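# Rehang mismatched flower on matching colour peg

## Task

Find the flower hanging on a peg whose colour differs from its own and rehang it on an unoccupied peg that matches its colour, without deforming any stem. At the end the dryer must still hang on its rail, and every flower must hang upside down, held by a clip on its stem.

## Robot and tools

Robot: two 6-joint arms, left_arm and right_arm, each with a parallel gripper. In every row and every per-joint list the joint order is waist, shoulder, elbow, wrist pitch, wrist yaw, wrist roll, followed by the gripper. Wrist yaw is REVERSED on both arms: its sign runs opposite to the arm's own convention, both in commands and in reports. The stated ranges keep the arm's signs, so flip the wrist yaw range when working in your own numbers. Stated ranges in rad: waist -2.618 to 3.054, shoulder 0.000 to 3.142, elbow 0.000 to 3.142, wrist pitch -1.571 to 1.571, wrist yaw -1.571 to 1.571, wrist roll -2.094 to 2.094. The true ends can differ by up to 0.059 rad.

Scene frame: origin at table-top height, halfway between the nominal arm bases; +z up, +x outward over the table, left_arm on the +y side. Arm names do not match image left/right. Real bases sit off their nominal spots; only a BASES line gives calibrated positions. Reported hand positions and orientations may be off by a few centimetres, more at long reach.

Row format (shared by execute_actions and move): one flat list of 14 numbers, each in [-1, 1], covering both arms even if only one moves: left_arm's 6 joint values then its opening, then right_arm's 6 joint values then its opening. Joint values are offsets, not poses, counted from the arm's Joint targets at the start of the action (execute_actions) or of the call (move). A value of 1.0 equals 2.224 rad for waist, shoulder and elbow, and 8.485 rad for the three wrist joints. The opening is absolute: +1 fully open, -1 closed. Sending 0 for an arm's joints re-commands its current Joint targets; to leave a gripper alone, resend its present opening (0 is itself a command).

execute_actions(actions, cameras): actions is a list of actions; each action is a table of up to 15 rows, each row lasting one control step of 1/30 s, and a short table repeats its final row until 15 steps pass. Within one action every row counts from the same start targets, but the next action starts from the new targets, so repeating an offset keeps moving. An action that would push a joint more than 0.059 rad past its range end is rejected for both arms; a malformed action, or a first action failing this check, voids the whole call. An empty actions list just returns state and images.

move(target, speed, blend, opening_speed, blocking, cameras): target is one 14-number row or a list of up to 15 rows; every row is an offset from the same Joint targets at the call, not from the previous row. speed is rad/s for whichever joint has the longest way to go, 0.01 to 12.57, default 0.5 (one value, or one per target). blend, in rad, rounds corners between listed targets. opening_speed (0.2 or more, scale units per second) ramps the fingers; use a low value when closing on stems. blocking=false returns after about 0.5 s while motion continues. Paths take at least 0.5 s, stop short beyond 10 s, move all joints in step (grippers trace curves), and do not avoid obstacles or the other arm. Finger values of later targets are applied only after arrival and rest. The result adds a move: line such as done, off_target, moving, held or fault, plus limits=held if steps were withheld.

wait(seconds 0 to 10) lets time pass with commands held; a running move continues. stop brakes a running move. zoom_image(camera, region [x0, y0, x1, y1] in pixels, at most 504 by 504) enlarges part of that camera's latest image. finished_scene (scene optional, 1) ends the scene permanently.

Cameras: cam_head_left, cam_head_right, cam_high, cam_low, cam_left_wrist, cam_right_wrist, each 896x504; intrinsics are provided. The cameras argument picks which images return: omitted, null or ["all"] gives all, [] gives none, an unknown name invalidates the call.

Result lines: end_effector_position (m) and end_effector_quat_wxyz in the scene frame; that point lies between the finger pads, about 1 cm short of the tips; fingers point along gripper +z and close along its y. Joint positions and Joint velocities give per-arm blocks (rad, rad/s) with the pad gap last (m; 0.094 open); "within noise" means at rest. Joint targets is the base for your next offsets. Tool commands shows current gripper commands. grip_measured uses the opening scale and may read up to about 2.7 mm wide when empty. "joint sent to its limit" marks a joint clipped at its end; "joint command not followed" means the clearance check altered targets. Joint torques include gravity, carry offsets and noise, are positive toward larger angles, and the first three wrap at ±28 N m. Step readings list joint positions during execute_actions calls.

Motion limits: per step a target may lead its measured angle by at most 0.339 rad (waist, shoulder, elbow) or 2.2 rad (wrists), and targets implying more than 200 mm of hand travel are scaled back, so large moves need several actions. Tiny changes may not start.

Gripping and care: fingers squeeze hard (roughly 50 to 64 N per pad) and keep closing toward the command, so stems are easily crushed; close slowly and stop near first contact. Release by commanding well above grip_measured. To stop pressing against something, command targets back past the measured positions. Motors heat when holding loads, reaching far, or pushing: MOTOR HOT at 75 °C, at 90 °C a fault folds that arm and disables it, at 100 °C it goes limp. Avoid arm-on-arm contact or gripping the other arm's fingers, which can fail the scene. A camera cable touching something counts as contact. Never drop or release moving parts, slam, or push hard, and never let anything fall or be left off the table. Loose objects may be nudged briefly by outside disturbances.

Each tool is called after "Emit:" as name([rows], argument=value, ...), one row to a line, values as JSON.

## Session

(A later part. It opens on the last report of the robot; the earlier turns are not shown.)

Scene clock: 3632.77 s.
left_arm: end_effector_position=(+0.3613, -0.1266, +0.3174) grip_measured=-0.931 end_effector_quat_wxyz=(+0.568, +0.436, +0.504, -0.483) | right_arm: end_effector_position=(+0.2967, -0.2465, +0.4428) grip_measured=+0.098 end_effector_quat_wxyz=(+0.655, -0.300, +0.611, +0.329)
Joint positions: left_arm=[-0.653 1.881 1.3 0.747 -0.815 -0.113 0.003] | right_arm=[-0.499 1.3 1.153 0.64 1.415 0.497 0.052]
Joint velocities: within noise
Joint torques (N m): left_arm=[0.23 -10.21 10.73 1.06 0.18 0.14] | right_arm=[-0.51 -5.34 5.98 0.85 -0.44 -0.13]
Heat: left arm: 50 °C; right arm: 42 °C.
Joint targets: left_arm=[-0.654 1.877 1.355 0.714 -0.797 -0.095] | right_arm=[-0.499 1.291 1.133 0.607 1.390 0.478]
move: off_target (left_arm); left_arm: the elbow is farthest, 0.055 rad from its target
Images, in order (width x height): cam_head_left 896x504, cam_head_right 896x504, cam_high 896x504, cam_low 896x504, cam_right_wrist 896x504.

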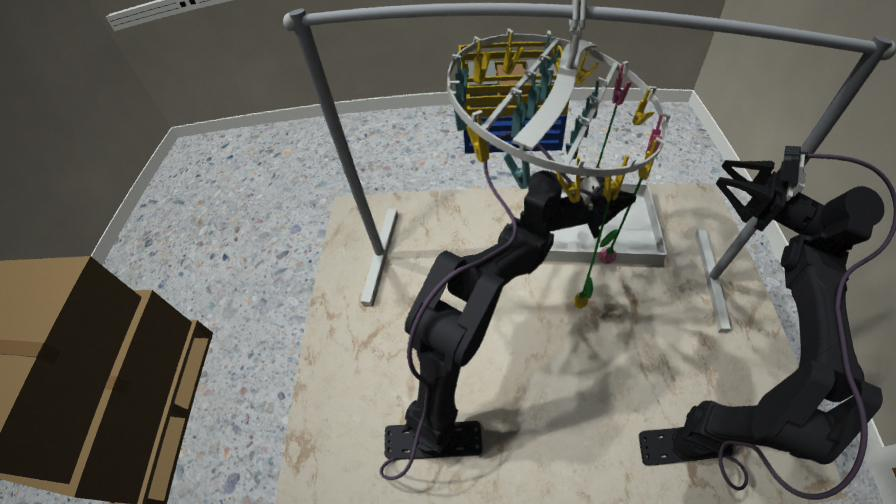

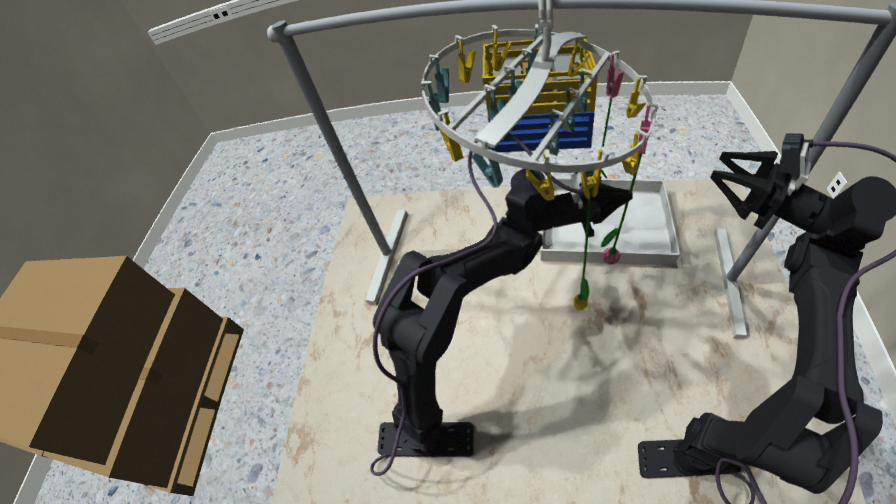

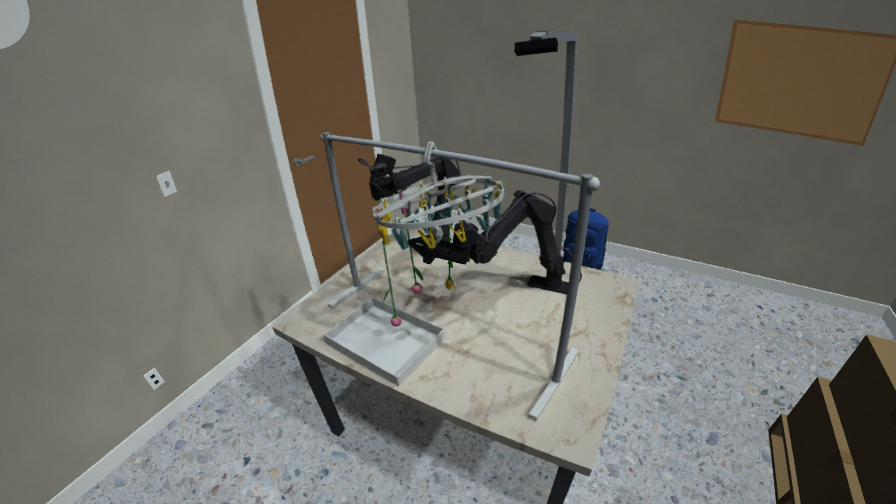

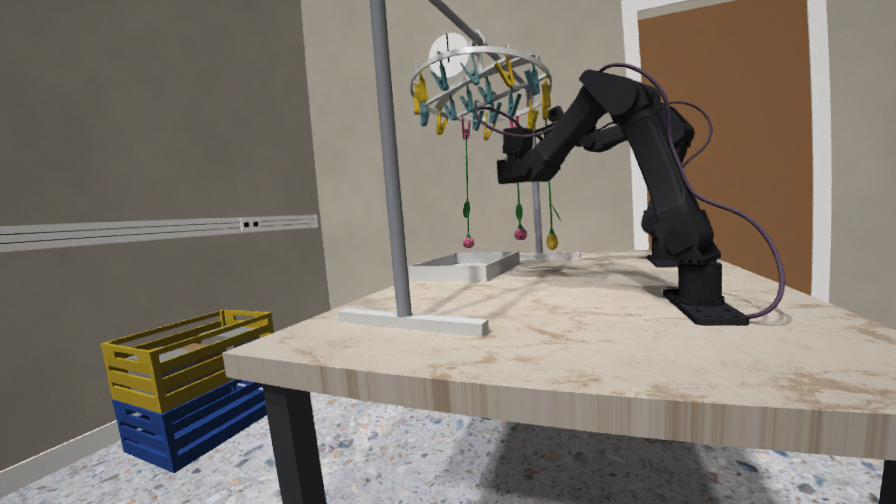

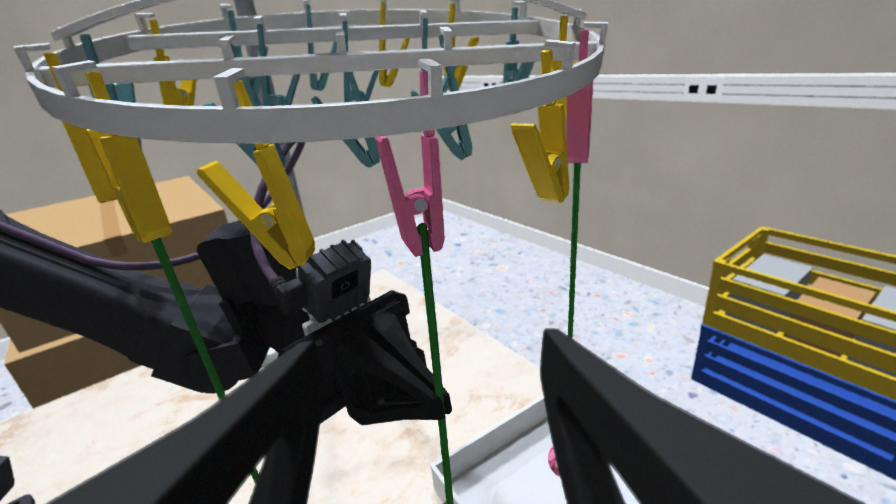

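Emit:
wait(seconds=0, cameras=["cam_right_wrist", "cam_head_left", "cam_high"])

Emit:
zoom_image(camera="cam_right_wrist", region=[340, 60, 520, 320])

Scene clock: 3656.03 s.
left_arm: end_effector_position=(+0.3613, -0.1266, +0.3174) grip_measured=-0.931 end_effector_quat_wxyz=(+0.568, +0.436, +0.504, -0.483) | right_arm: end_effector_position=(+0.2967, -0.2465, +0.4428) grip_measured=+0.098 end_effector_quat_wxyz=(+0.655, -0.300, +0.611, +0.328)
Joint positions: left_arm=[-0.653 1.881 1.3 0.747 -0.815 -0.113 0.003] | right_arm=[-0.499 1.3 1.153 0.64 1.415 0.496 0.052]
Joint velocities: within noise
Joint torques (N m): left_arm=[0.29 -10.39 10.84 1.03 0.16 0.13] | right_arm=[-0.51 -5.35 5.97 0.85 -0.43 -0.13]
Heat: left arm: 50 °C; right arm: 40 °C.
Joint targets: left_arm=[-0.654 1.877 1.355 0.714 -0.797 -0.095] | right_arm=[-0.499 1.291 1.133 0.607 1.390 0.478]
Tool commands: left_gripper/opening=-0.98 right_gripper/opening=+0.1
Images, in order (width x height): cam_head_left 896x504, cam_high 896x504, cam_right_wrist 896x504.

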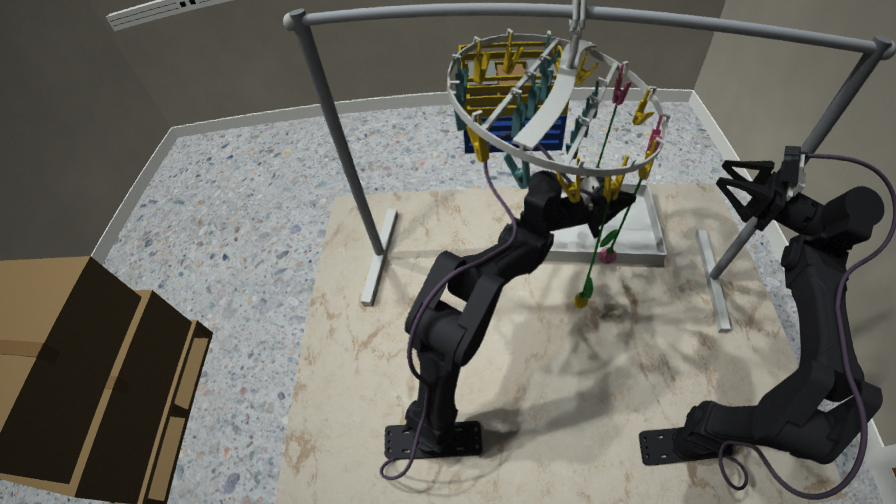

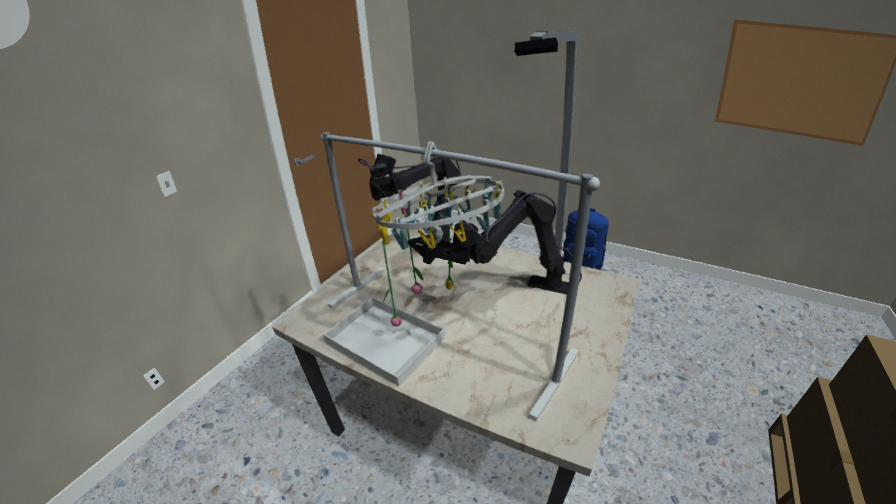

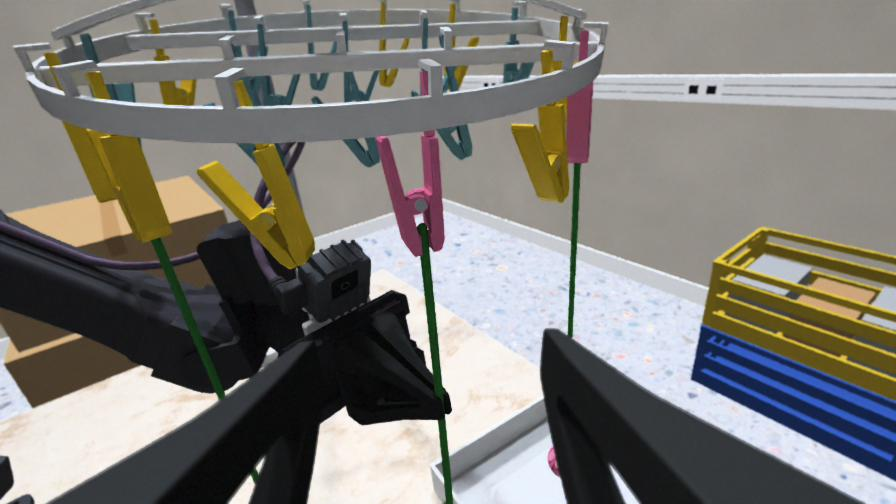

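Scaled by 1.938 from the camera's 896x504 image, which has a finer 1280x720 frame.

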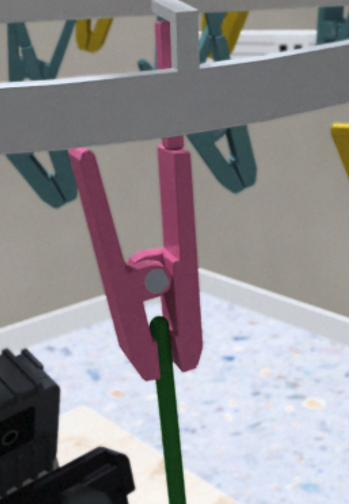

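Emit:
zoom_image(camera="cam_right_wrist", region=[395, 195, 455, 285])

Emit:
zoom_image(camera="cam_high", region=[370, 150, 510, 290])

Scaled by 5.600 from the camera's 896x504 image, which has a finer 1280x720 frame.

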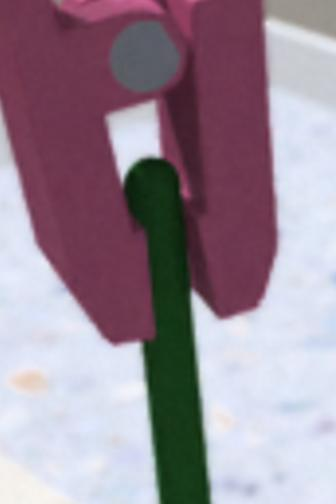

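Scaled by 3.600 from the camera's 896x504 image, which has a finer 1280x720 frame.

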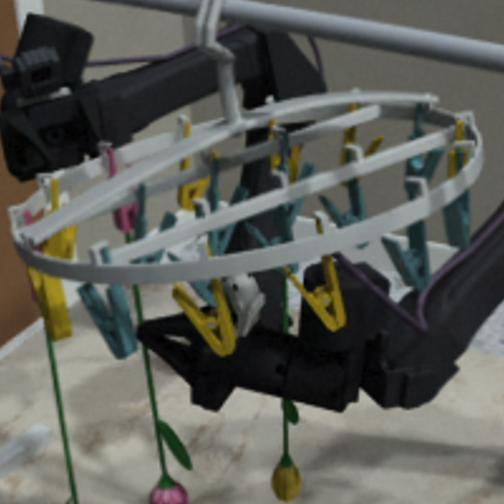

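Emit:
move(target=[0,0,0,0,0,0,-0.85, 0,0,0,0,0,0,0.1], opening_speed=0.2, cameras=["cam_right_wrist", "cam_left_wrist"])

Scene clock: 3674.87 s.
left_arm: end_effector_position=(+0.3613, -0.1266, +0.3174) grip_measured=-0.852 end_effector_quat_wxyz=(+0.568, +0.436, +0.504, -0.483) | right_arm: end_effector_position=(+0.2967, -0.2465, +0.4428) grip_measured=+0.098 end_effector_quat_wxyz=(+0.655, -0.300, +0.611, +0.328)
Joint positions: left_arm=[-0.653 1.881 1.3 0.747 -0.815 -0.113 0.007] | right_arm=[-0.499 1.3 1.153 0.64 1.415 0.496 0.052]
Joint velocities: within noise
Joint torques (N m): left_arm=[0.42 -10.1 10.74 1.05 0.16 0.1] | right_arm=[-0.51 -5.35 5.97 0.85 -0.43 -0.13]
Heat: left arm: 51 °C; right arm: 39 °C.
Joint targets: left_arm=[-0.654 1.877 1.355 0.714 -0.797 -0.095] | right_arm=[-0.499 1.291 1.133 0.607 1.390 0.478]
move: off_target (left_arm); left_arm: the elbow is farthest, 0.055 rad from its target
Images, in order (width x height): cam_left_wrist 896x504, cam_right_wrist 896x504.

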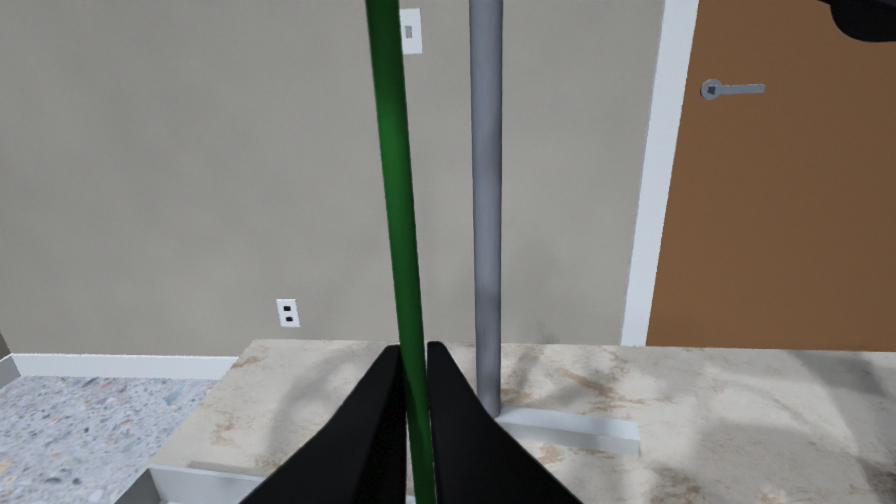

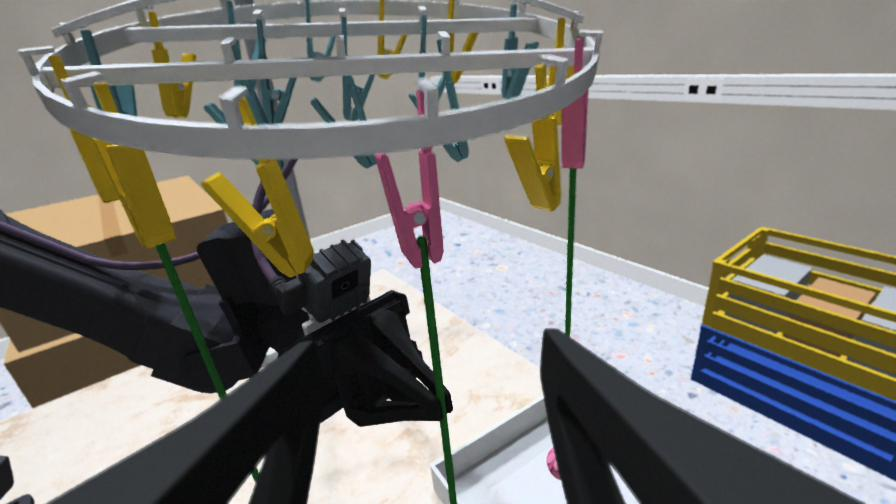

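Emit:
move(target=[0,0,0,0,0,0,-0.4, 0,0,0,0,0,0,0.1], opening_speed=0.4, cameras=["cam_right_wrist", "cam_left_wrist", "cam_low"])

Scene clock: 3681.43 s.
left_arm: end_effector_position=(+0.3613, -0.1266, +0.3174) grip_measured=-0.402 end_effector_quat_wxyz=(+0.568, +0.436, +0.504, -0.483) | right_arm: end_effector_position=(+0.2967, -0.2465, +0.4428) grip_measured=+0.098 end_effector_quat_wxyz=(+0.655, -0.300, +0.611, +0.328)
Joint positions: left_arm=[-0.653 1.881 1.3 0.747 -0.815 -0.113 0.028] | right_arm=[-0.499 1.3 1.153 0.64 1.415 0.496 0.052]
Joint velocities: within noise
Joint torques (N m): left_arm=[0.42 -10.17 10.81 1.04 0.2 0.05] | right_arm=[-0.53 -5.35 5.98 0.85 -0.43 -0.13]
Heat: left arm: 51 °C; right arm: 39 °C.
Joint targets: left_arm=[-0.654 1.877 1.355 0.714 -0.797 -0.095] | right_arm=[-0.499 1.291 1.133 0.607 1.390 0.478]
move: off_target (left_arm); left_arm: the elbow is farthest, 0.055 rad from its target
Images, in order (width x height): cam_low 896x504, cam_left_wrist 896x504, cam_right_wrist 896x504.

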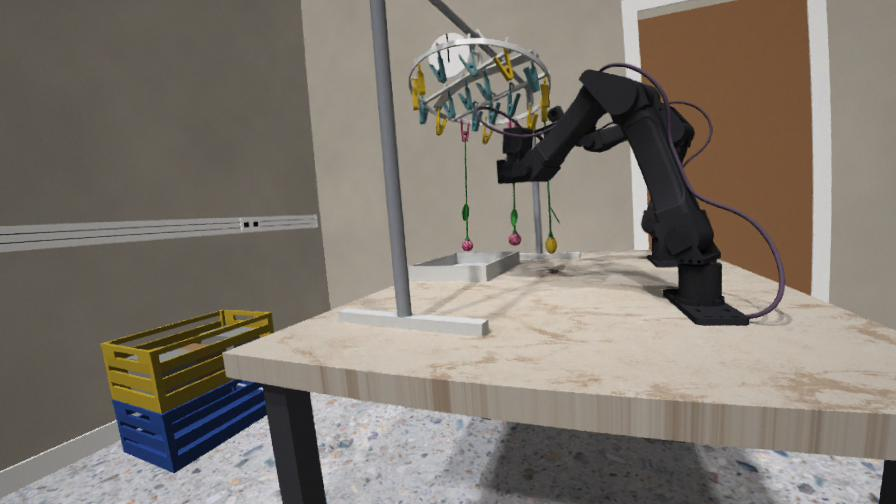

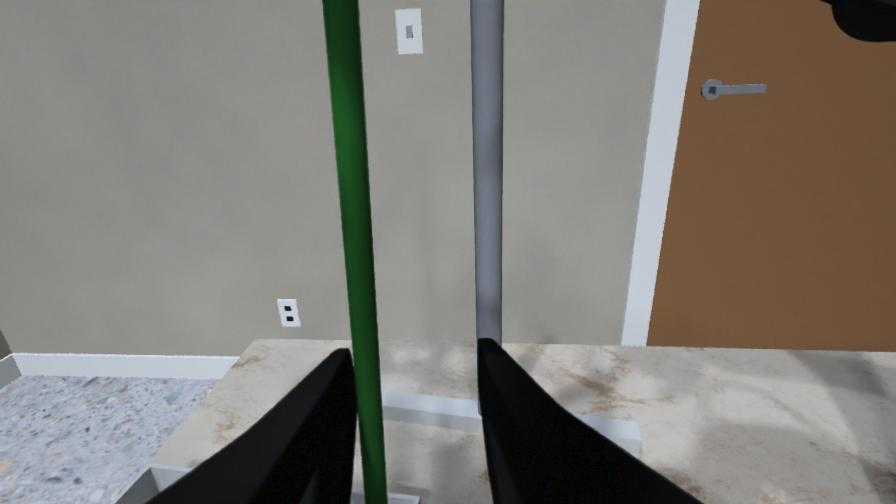

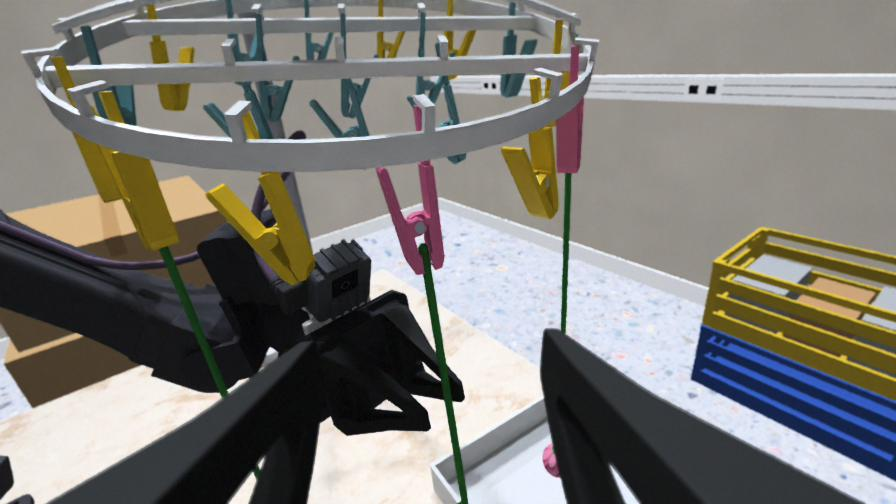

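Emit:
move(target=[0,0,0,0,0,0,-0.1, 0,0,0,0,0,0,0.1], opening_speed=0.4, cameras=["cam_right_wrist", "cam_left_wrist"])

Scene clock: 3688.90 s.
left_arm: end_effector_position=(+0.3613, -0.1266, +0.3174) grip_measured=-0.102 end_effector_quat_wxyz=(+0.568, +0.436, +0.504, -0.483) | right_arm: end_effector_position=(+0.2967, -0.2465, +0.4428) grip_measured=+0.098 end_effector_quat_wxyz=(+0.655, -0.300, +0.611, +0.328)
Joint positions: left_arm=[-0.653 1.881 1.3 0.747 -0.815 -0.113 0.042] | right_arm=[-0.499 1.3 1.153 0.64 1.415 0.496 0.052]
Joint velocities: within noise
Joint torques (N m): left_arm=[0.29 -10.17 10.76 1.03 0.14 0.14] | right_arm=[-0.51 -5.35 5.97 0.85 -0.43 -0.13]
Heat: left arm: 51 °C; right arm: 39 °C.
Joint targets: left_arm=[-0.654 1.877 1.355 0.714 -0.797 -0.095] | right_arm=[-0.499 1.291 1.133 0.607 1.390 0.478]
move: off_target (left_arm); left_arm: the elbow is farthest, 0.055 rad from its target
Images, in order (width x height): cam_left_wrist 896x504, cam_right_wrist 896x504.

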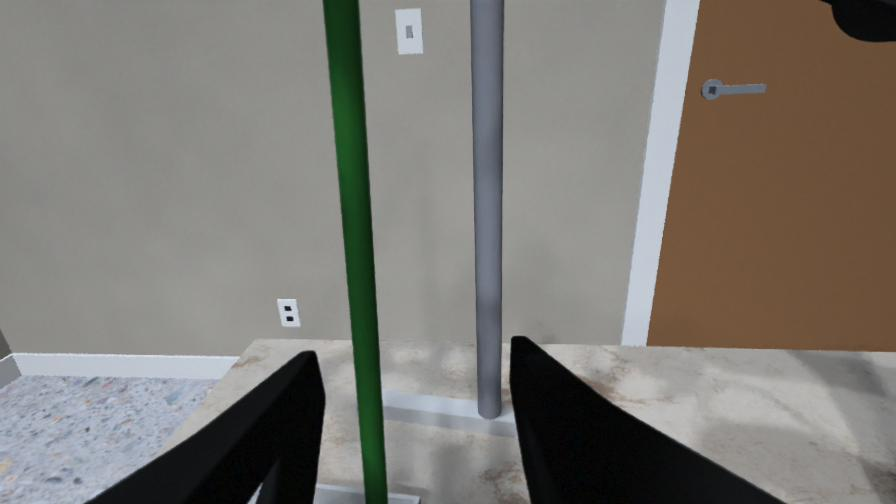

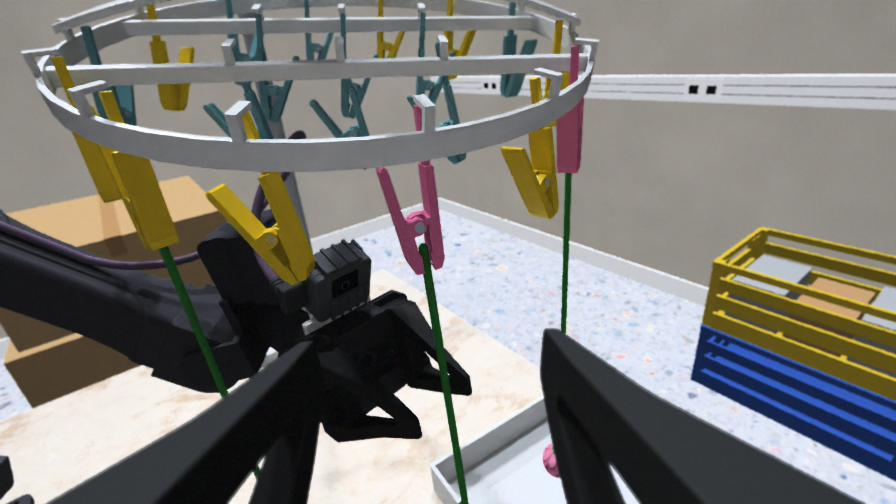

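Emit:
wait(seconds=0)

Emit:
zoom_image(camera="cam_head_left", region=[430, 20, 700, 320])

Emit:
zoom_image(camera="cam_head_right", region=[150, 50, 500, 350])

Scene clock: 3697.30 s.
left_arm: end_effector_position=(+0.3613, -0.1266, +0.3174) grip_measured=-0.102 end_effector_quat_wxyz=(+0.568, +0.436, +0.504, -0.483) | right_arm: end_effector_position=(+0.2967, -0.2465, +0.4428) grip_measured=+0.098 end_effector_quat_wxyz=(+0.655, -0.300, +0.611, +0.328)
Joint positions: left_arm=[-0.653 1.881 1.3 0.747 -0.815 -0.113 0.042] | right_arm=[-0.499 1.3 1.153 0.64 1.415 0.496 0.052]
Joint velocities: within noise
Joint torques (N m): left_arm=[0.28 -10.09 10.61 1 0.18 0.08] | right_arm=[-0.53 -5.35 5.97 0.85 -0.43 -0.13]
Heat: left arm: 51 °C; right arm: 39 °C.
Joint targets: left_arm=[-0.654 1.877 1.355 0.714 -0.797 -0.095] | right_arm=[-0.499 1.291 1.133 0.607 1.390 0.478]
Tool commands: left_gripper/opening=-0.1 right_gripper/opening=+0.1

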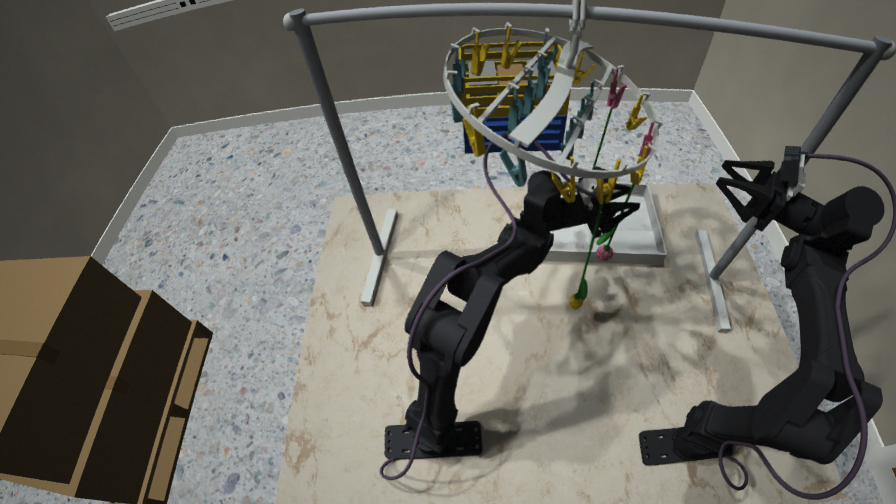

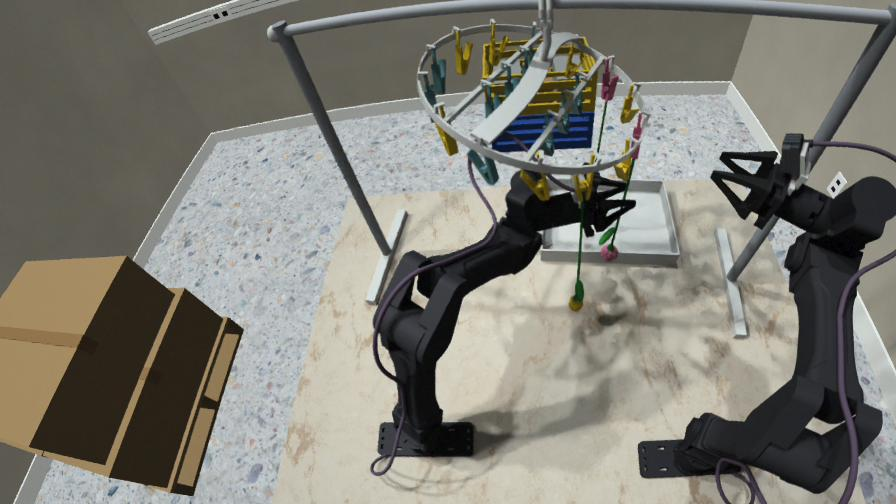

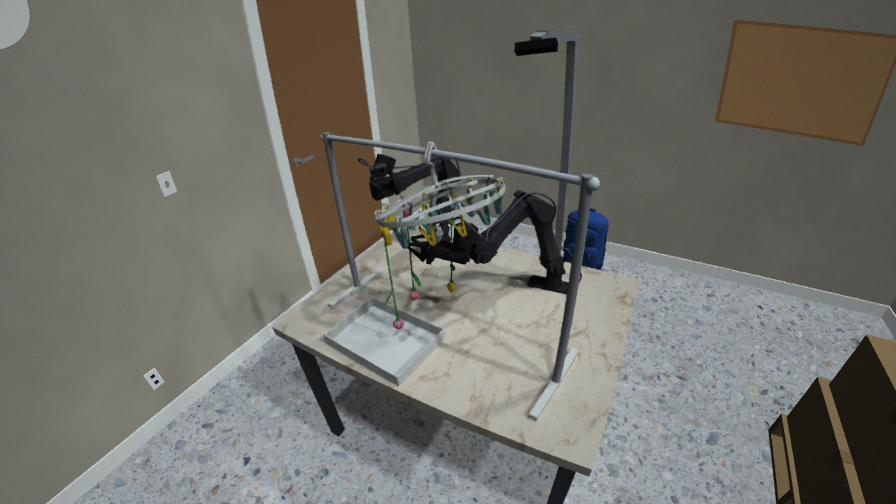

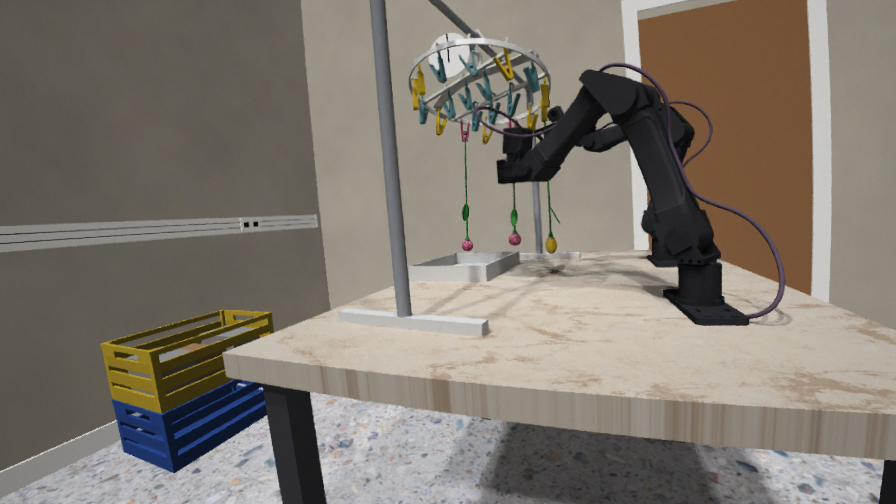

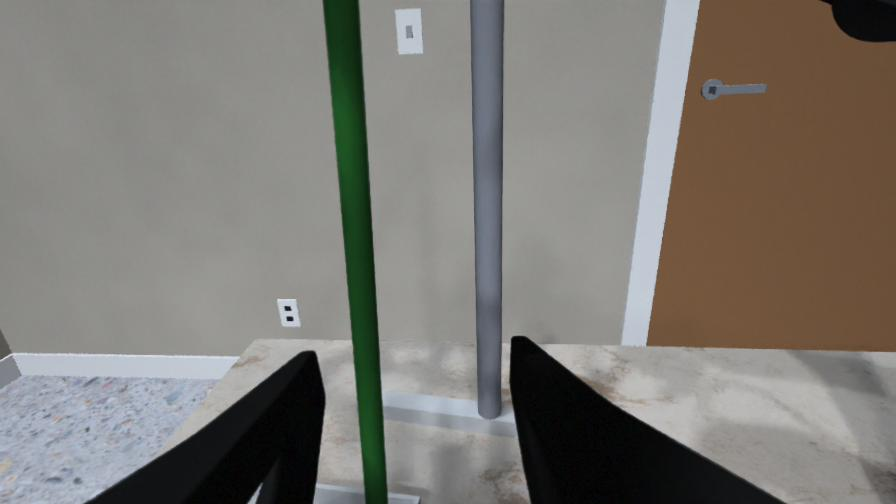

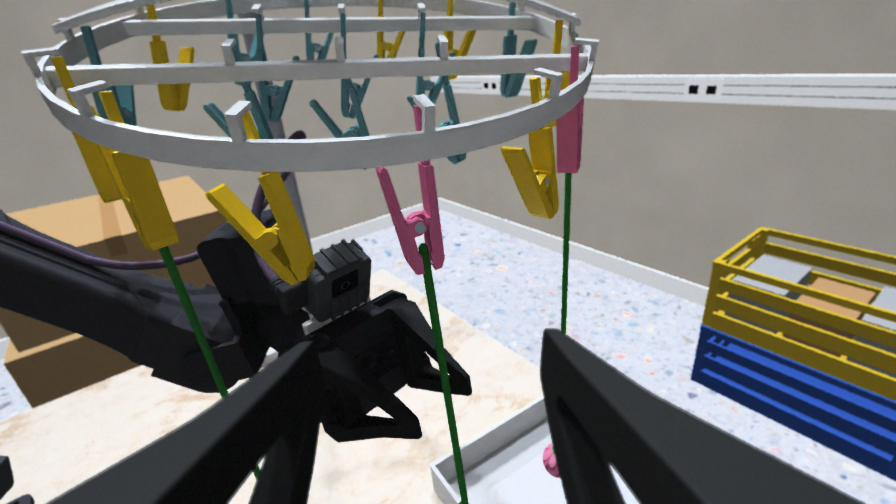

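Scaled by 1.680 from the camera's 896x504 image, which has a finer 1280x720 frame.

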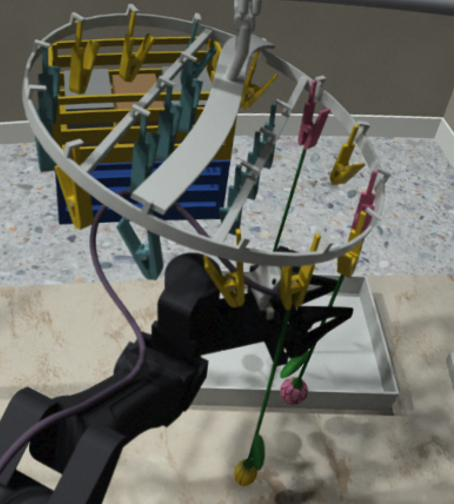

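Scaled by 1.440 from the camera's 896x504 image, which has a finer 1280x720 frame.

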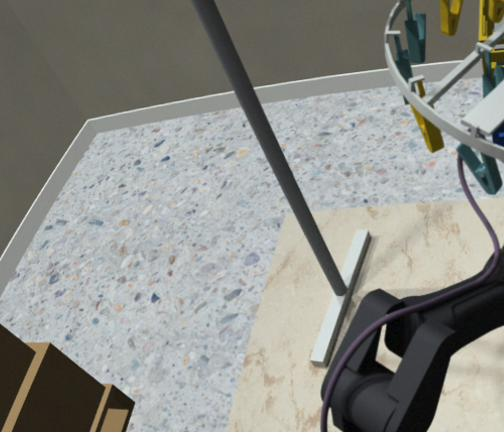

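Emit:
zoom_image(camera="cam_low", region=[390, 20, 620, 270])

Emit:
zoom_image(camera="cam_head_right", region=[400, 10, 680, 320])

Emit:
zoom_image(camera="cam_high", region=[360, 140, 520, 340])

Scaled by 2.016 from the camera's 896x504 image, which has a finer 1280x720 frame.

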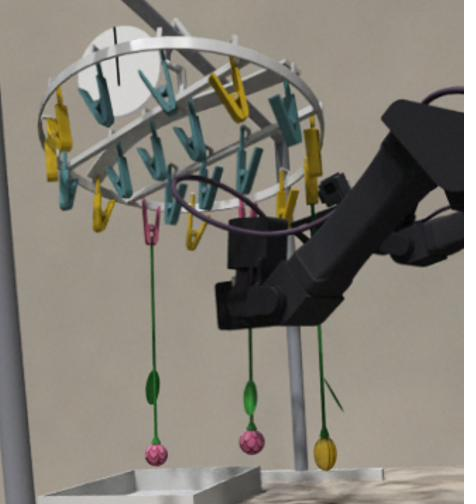

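Scaled by 1.626 from the camera's 896x504 image, which has a finer 1280x720 frame.

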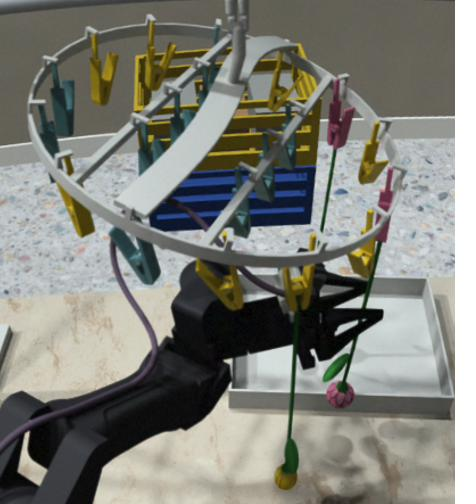

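Scaled by 2.520 from the camera's 896x504 image, which has a finer 1280x720 frame.

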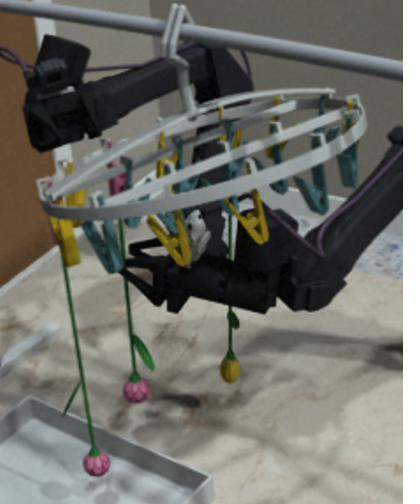

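Emit:
move(target=[0,0,0,0,0.0065,0,-0.1, 0,0,0,0,0,0,0.1], speed=0.1, cameras=["cam_left_wrist", "cam_right_wrist"])

Scene clock: 3772.23 s.
left_arm: end_effector_position=(+0.3701, -0.1249, +0.3184) grip_measured=-0.102 end_effector_quat_wxyz=(+0.580, +0.420, +0.514, -0.472) | right_arm: end_effector_position=(+0.2967, -0.2465, +0.4428) grip_measured=+0.098 end_effector_quat_wxyz=(+0.655, -0.300, +0.611, +0.328)
Joint positions: left_arm=[-0.653 1.881 1.3 0.747 -0.765 -0.113 0.042] | right_arm=[-0.499 1.3 1.153 0.64 1.415 0.496 0.052]
Joint velocities: within noise
Joint torques (N m): left_arm=[0.43 -10.41 10.59 1.04 0.19 0.11] | right_arm=[-0.53 -5.35 5.97 0.85 -0.43 -0.13]
Heat: left arm: 52 °C; right arm: 37 °C.
Joint targets: left_arm=[-0.654 1.877 1.355 0.714 -0.742 -0.095] | right_arm=[-0.499 1.291 1.133 0.607 1.390 0.478]
move: off_target (left_arm); left_arm: the elbow is farthest, 0.055 rad from its target
Images, in order (width x height): cam_left_wrist 896x504, cam_right_wrist 896x504.

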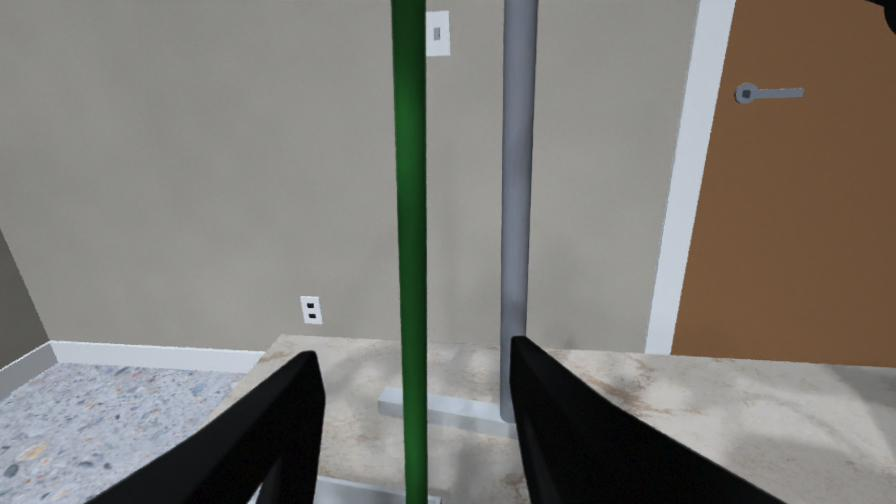

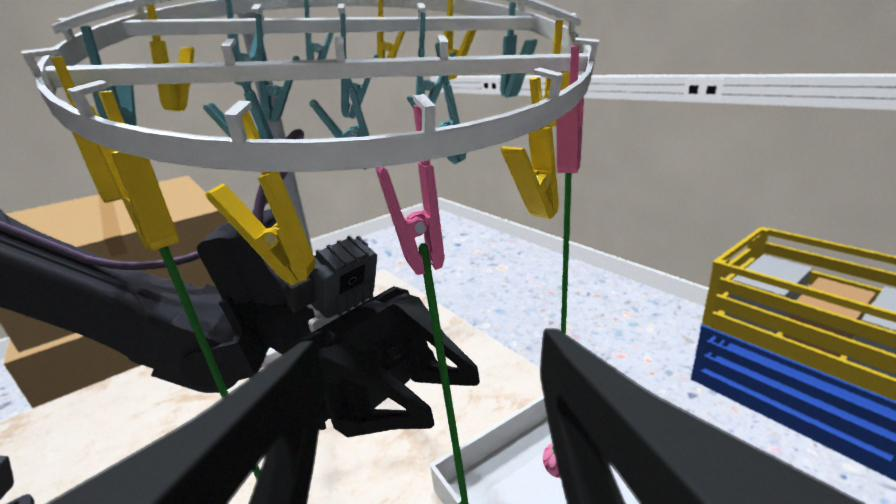

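Emit:
move(target=[0,0.0256,-0.067,0.0285,0,0,-0.1, 0,0,0,0,0,0,0.1], speed=0.12, cameras=["cam_left_wrist", "cam_right_wrist", "cam_low"])

Scene clock: 3781.63 s.
left_arm: end_effector_position=(+0.3702, -0.1247, +0.2837) grip_measured=-0.102 end_effector_quat_wxyz=(+0.581, +0.420, +0.514, -0.471) | right_arm: end_effector_position=(+0.2967, -0.2465, +0.4428) grip_measured=+0.098 end_effector_quat_wxyz=(+0.655, -0.300, +0.611, +0.328)
Joint positions: left_arm=[-0.653 1.933 1.22 0.88 -0.763 -0.113 0.042] | right_arm=[-0.499 1.3 1.153 0.64 1.415 0.496 0.052]
Joint velocities: within noise
Joint torques (N m): left_arm=[0.35 -9.88 4.33 2.01 0.21 0.11] | right_arm=[-0.51 -5.35 5.98 0.85 -0.43 -0.13]
Heat: left arm: 50 °C; right arm: 36 °C.
Joint targets: left_arm=[-0.654 1.934 1.206 0.956 -0.742 -0.095] | right_arm=[-0.499 1.291 1.133 0.607 1.390 0.478]
move: off_target (left_arm); left_arm: the wrist pitch is farthest, 0.076 rad from its target
Images, in order (width x height): cam_low 896x504, cam_left_wrist 896x504, cam_right_wrist 896x504.

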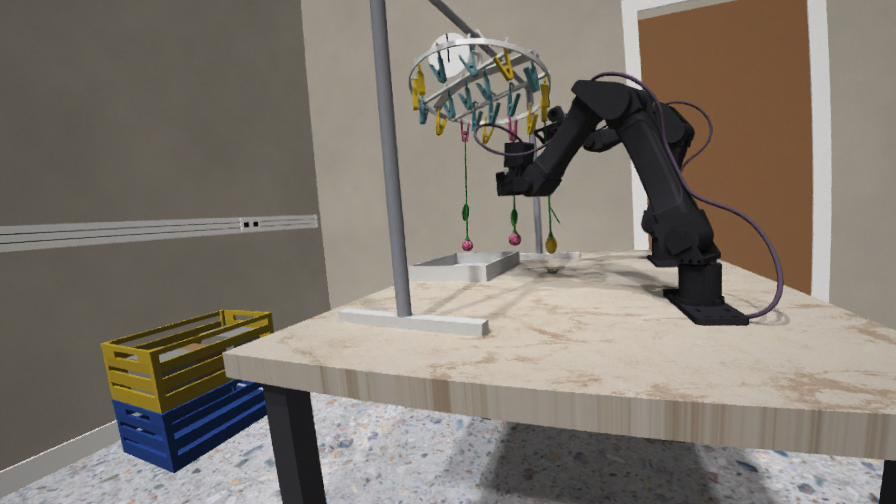

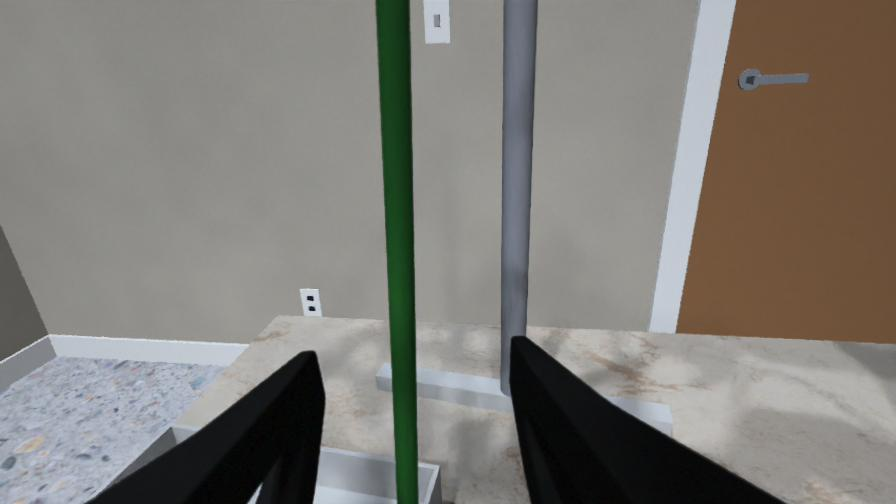

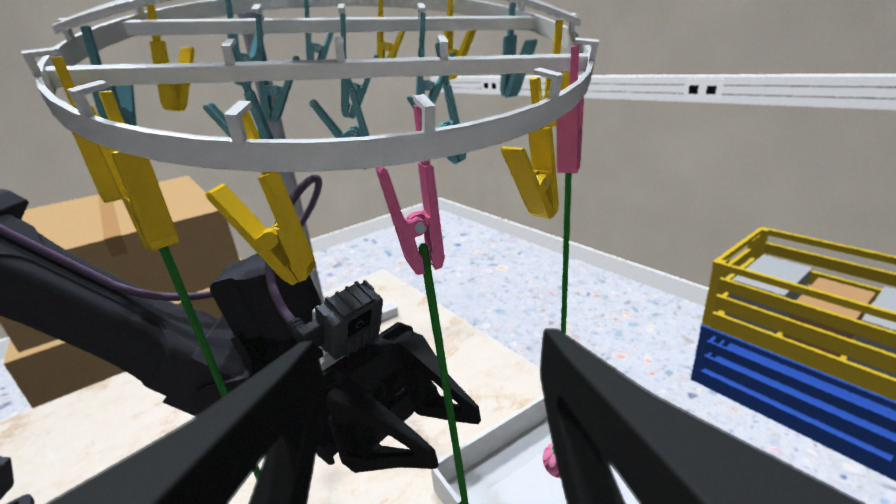

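Emit:
move([
  [0,-0.0202,0,0,-0.0047,0,-0.1, 0,0,0,0,0,0,0.1],
  [0.0398,-0.0755,-0.0742,0.0057,-0.0155,0,-0.1, 0,0,0,0,0,0,0.1],
], speed=0.1, cameras=["cam_left_wrist", "cam_right_wrist", "cam_head_left"])

Scene clock: 3801.87 s.
left_arm: end_effector_position=(+0.3533, -0.0777, +0.2837) grip_measured=-0.102 end_effector_quat_wxyz=(+0.579, +0.433, +0.506, -0.471) | right_arm: end_effector_position=(+0.2967, -0.2465, +0.4428) grip_measured=+0.098 end_effector_quat_wxyz=(+0.655, -0.300, +0.611, +0.328)
Joint positions: left_arm=[-0.565 1.811 1.056 0.932 -0.874 -0.113 0.042] | right_arm=[-0.499 1.3 1.153 0.64 1.415 0.496 0.052]
Joint velocities: within noise
Joint torques (N m): left_arm=[0.55 -12.72 4.19 1.93 0.04 0.1] | right_arm=[-0.51 -5.35 5.97 0.85 -0.44 -0.13]
Heat: left arm: 49 °C; right arm: 36 °C.
Joint targets: left_arm=[-0.566 1.766 1.041 1.005 -0.874 -0.095] | right_arm=[-0.499 1.291 1.133 0.607 1.390 0.478]
move: off_target (left_arm); left_arm: the wrist pitch is farthest, 0.072 rad from its target
Images, in order (width x height): cam_head_left 896x504, cam_left_wrist 896x504, cam_right_wrist 896x504.

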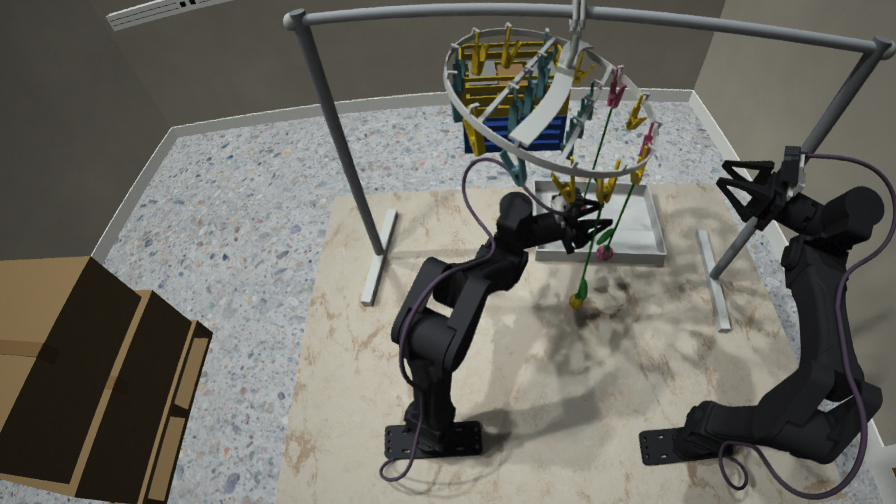

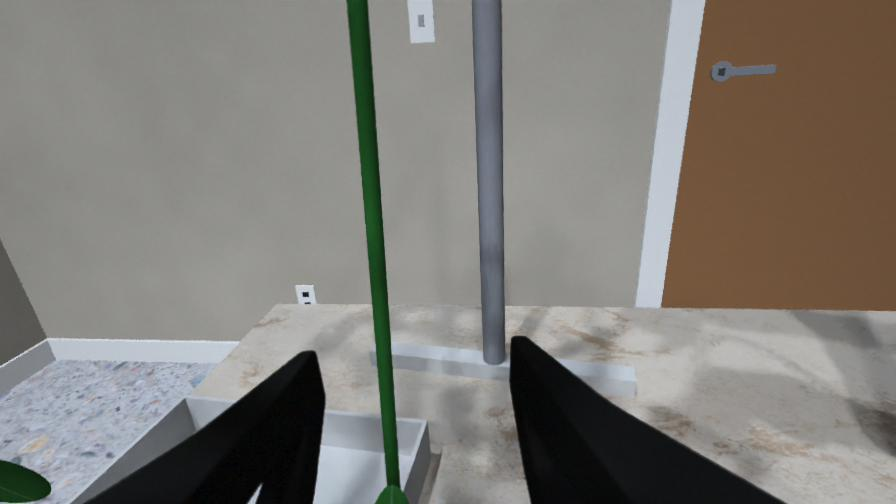

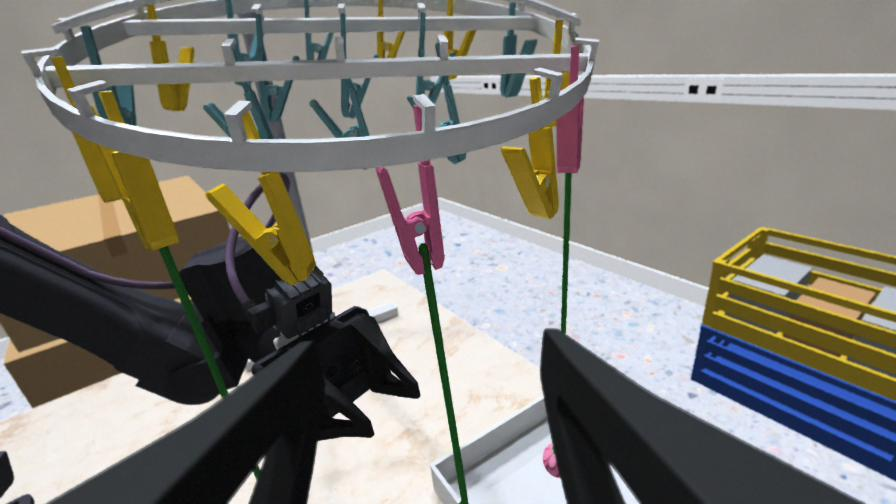

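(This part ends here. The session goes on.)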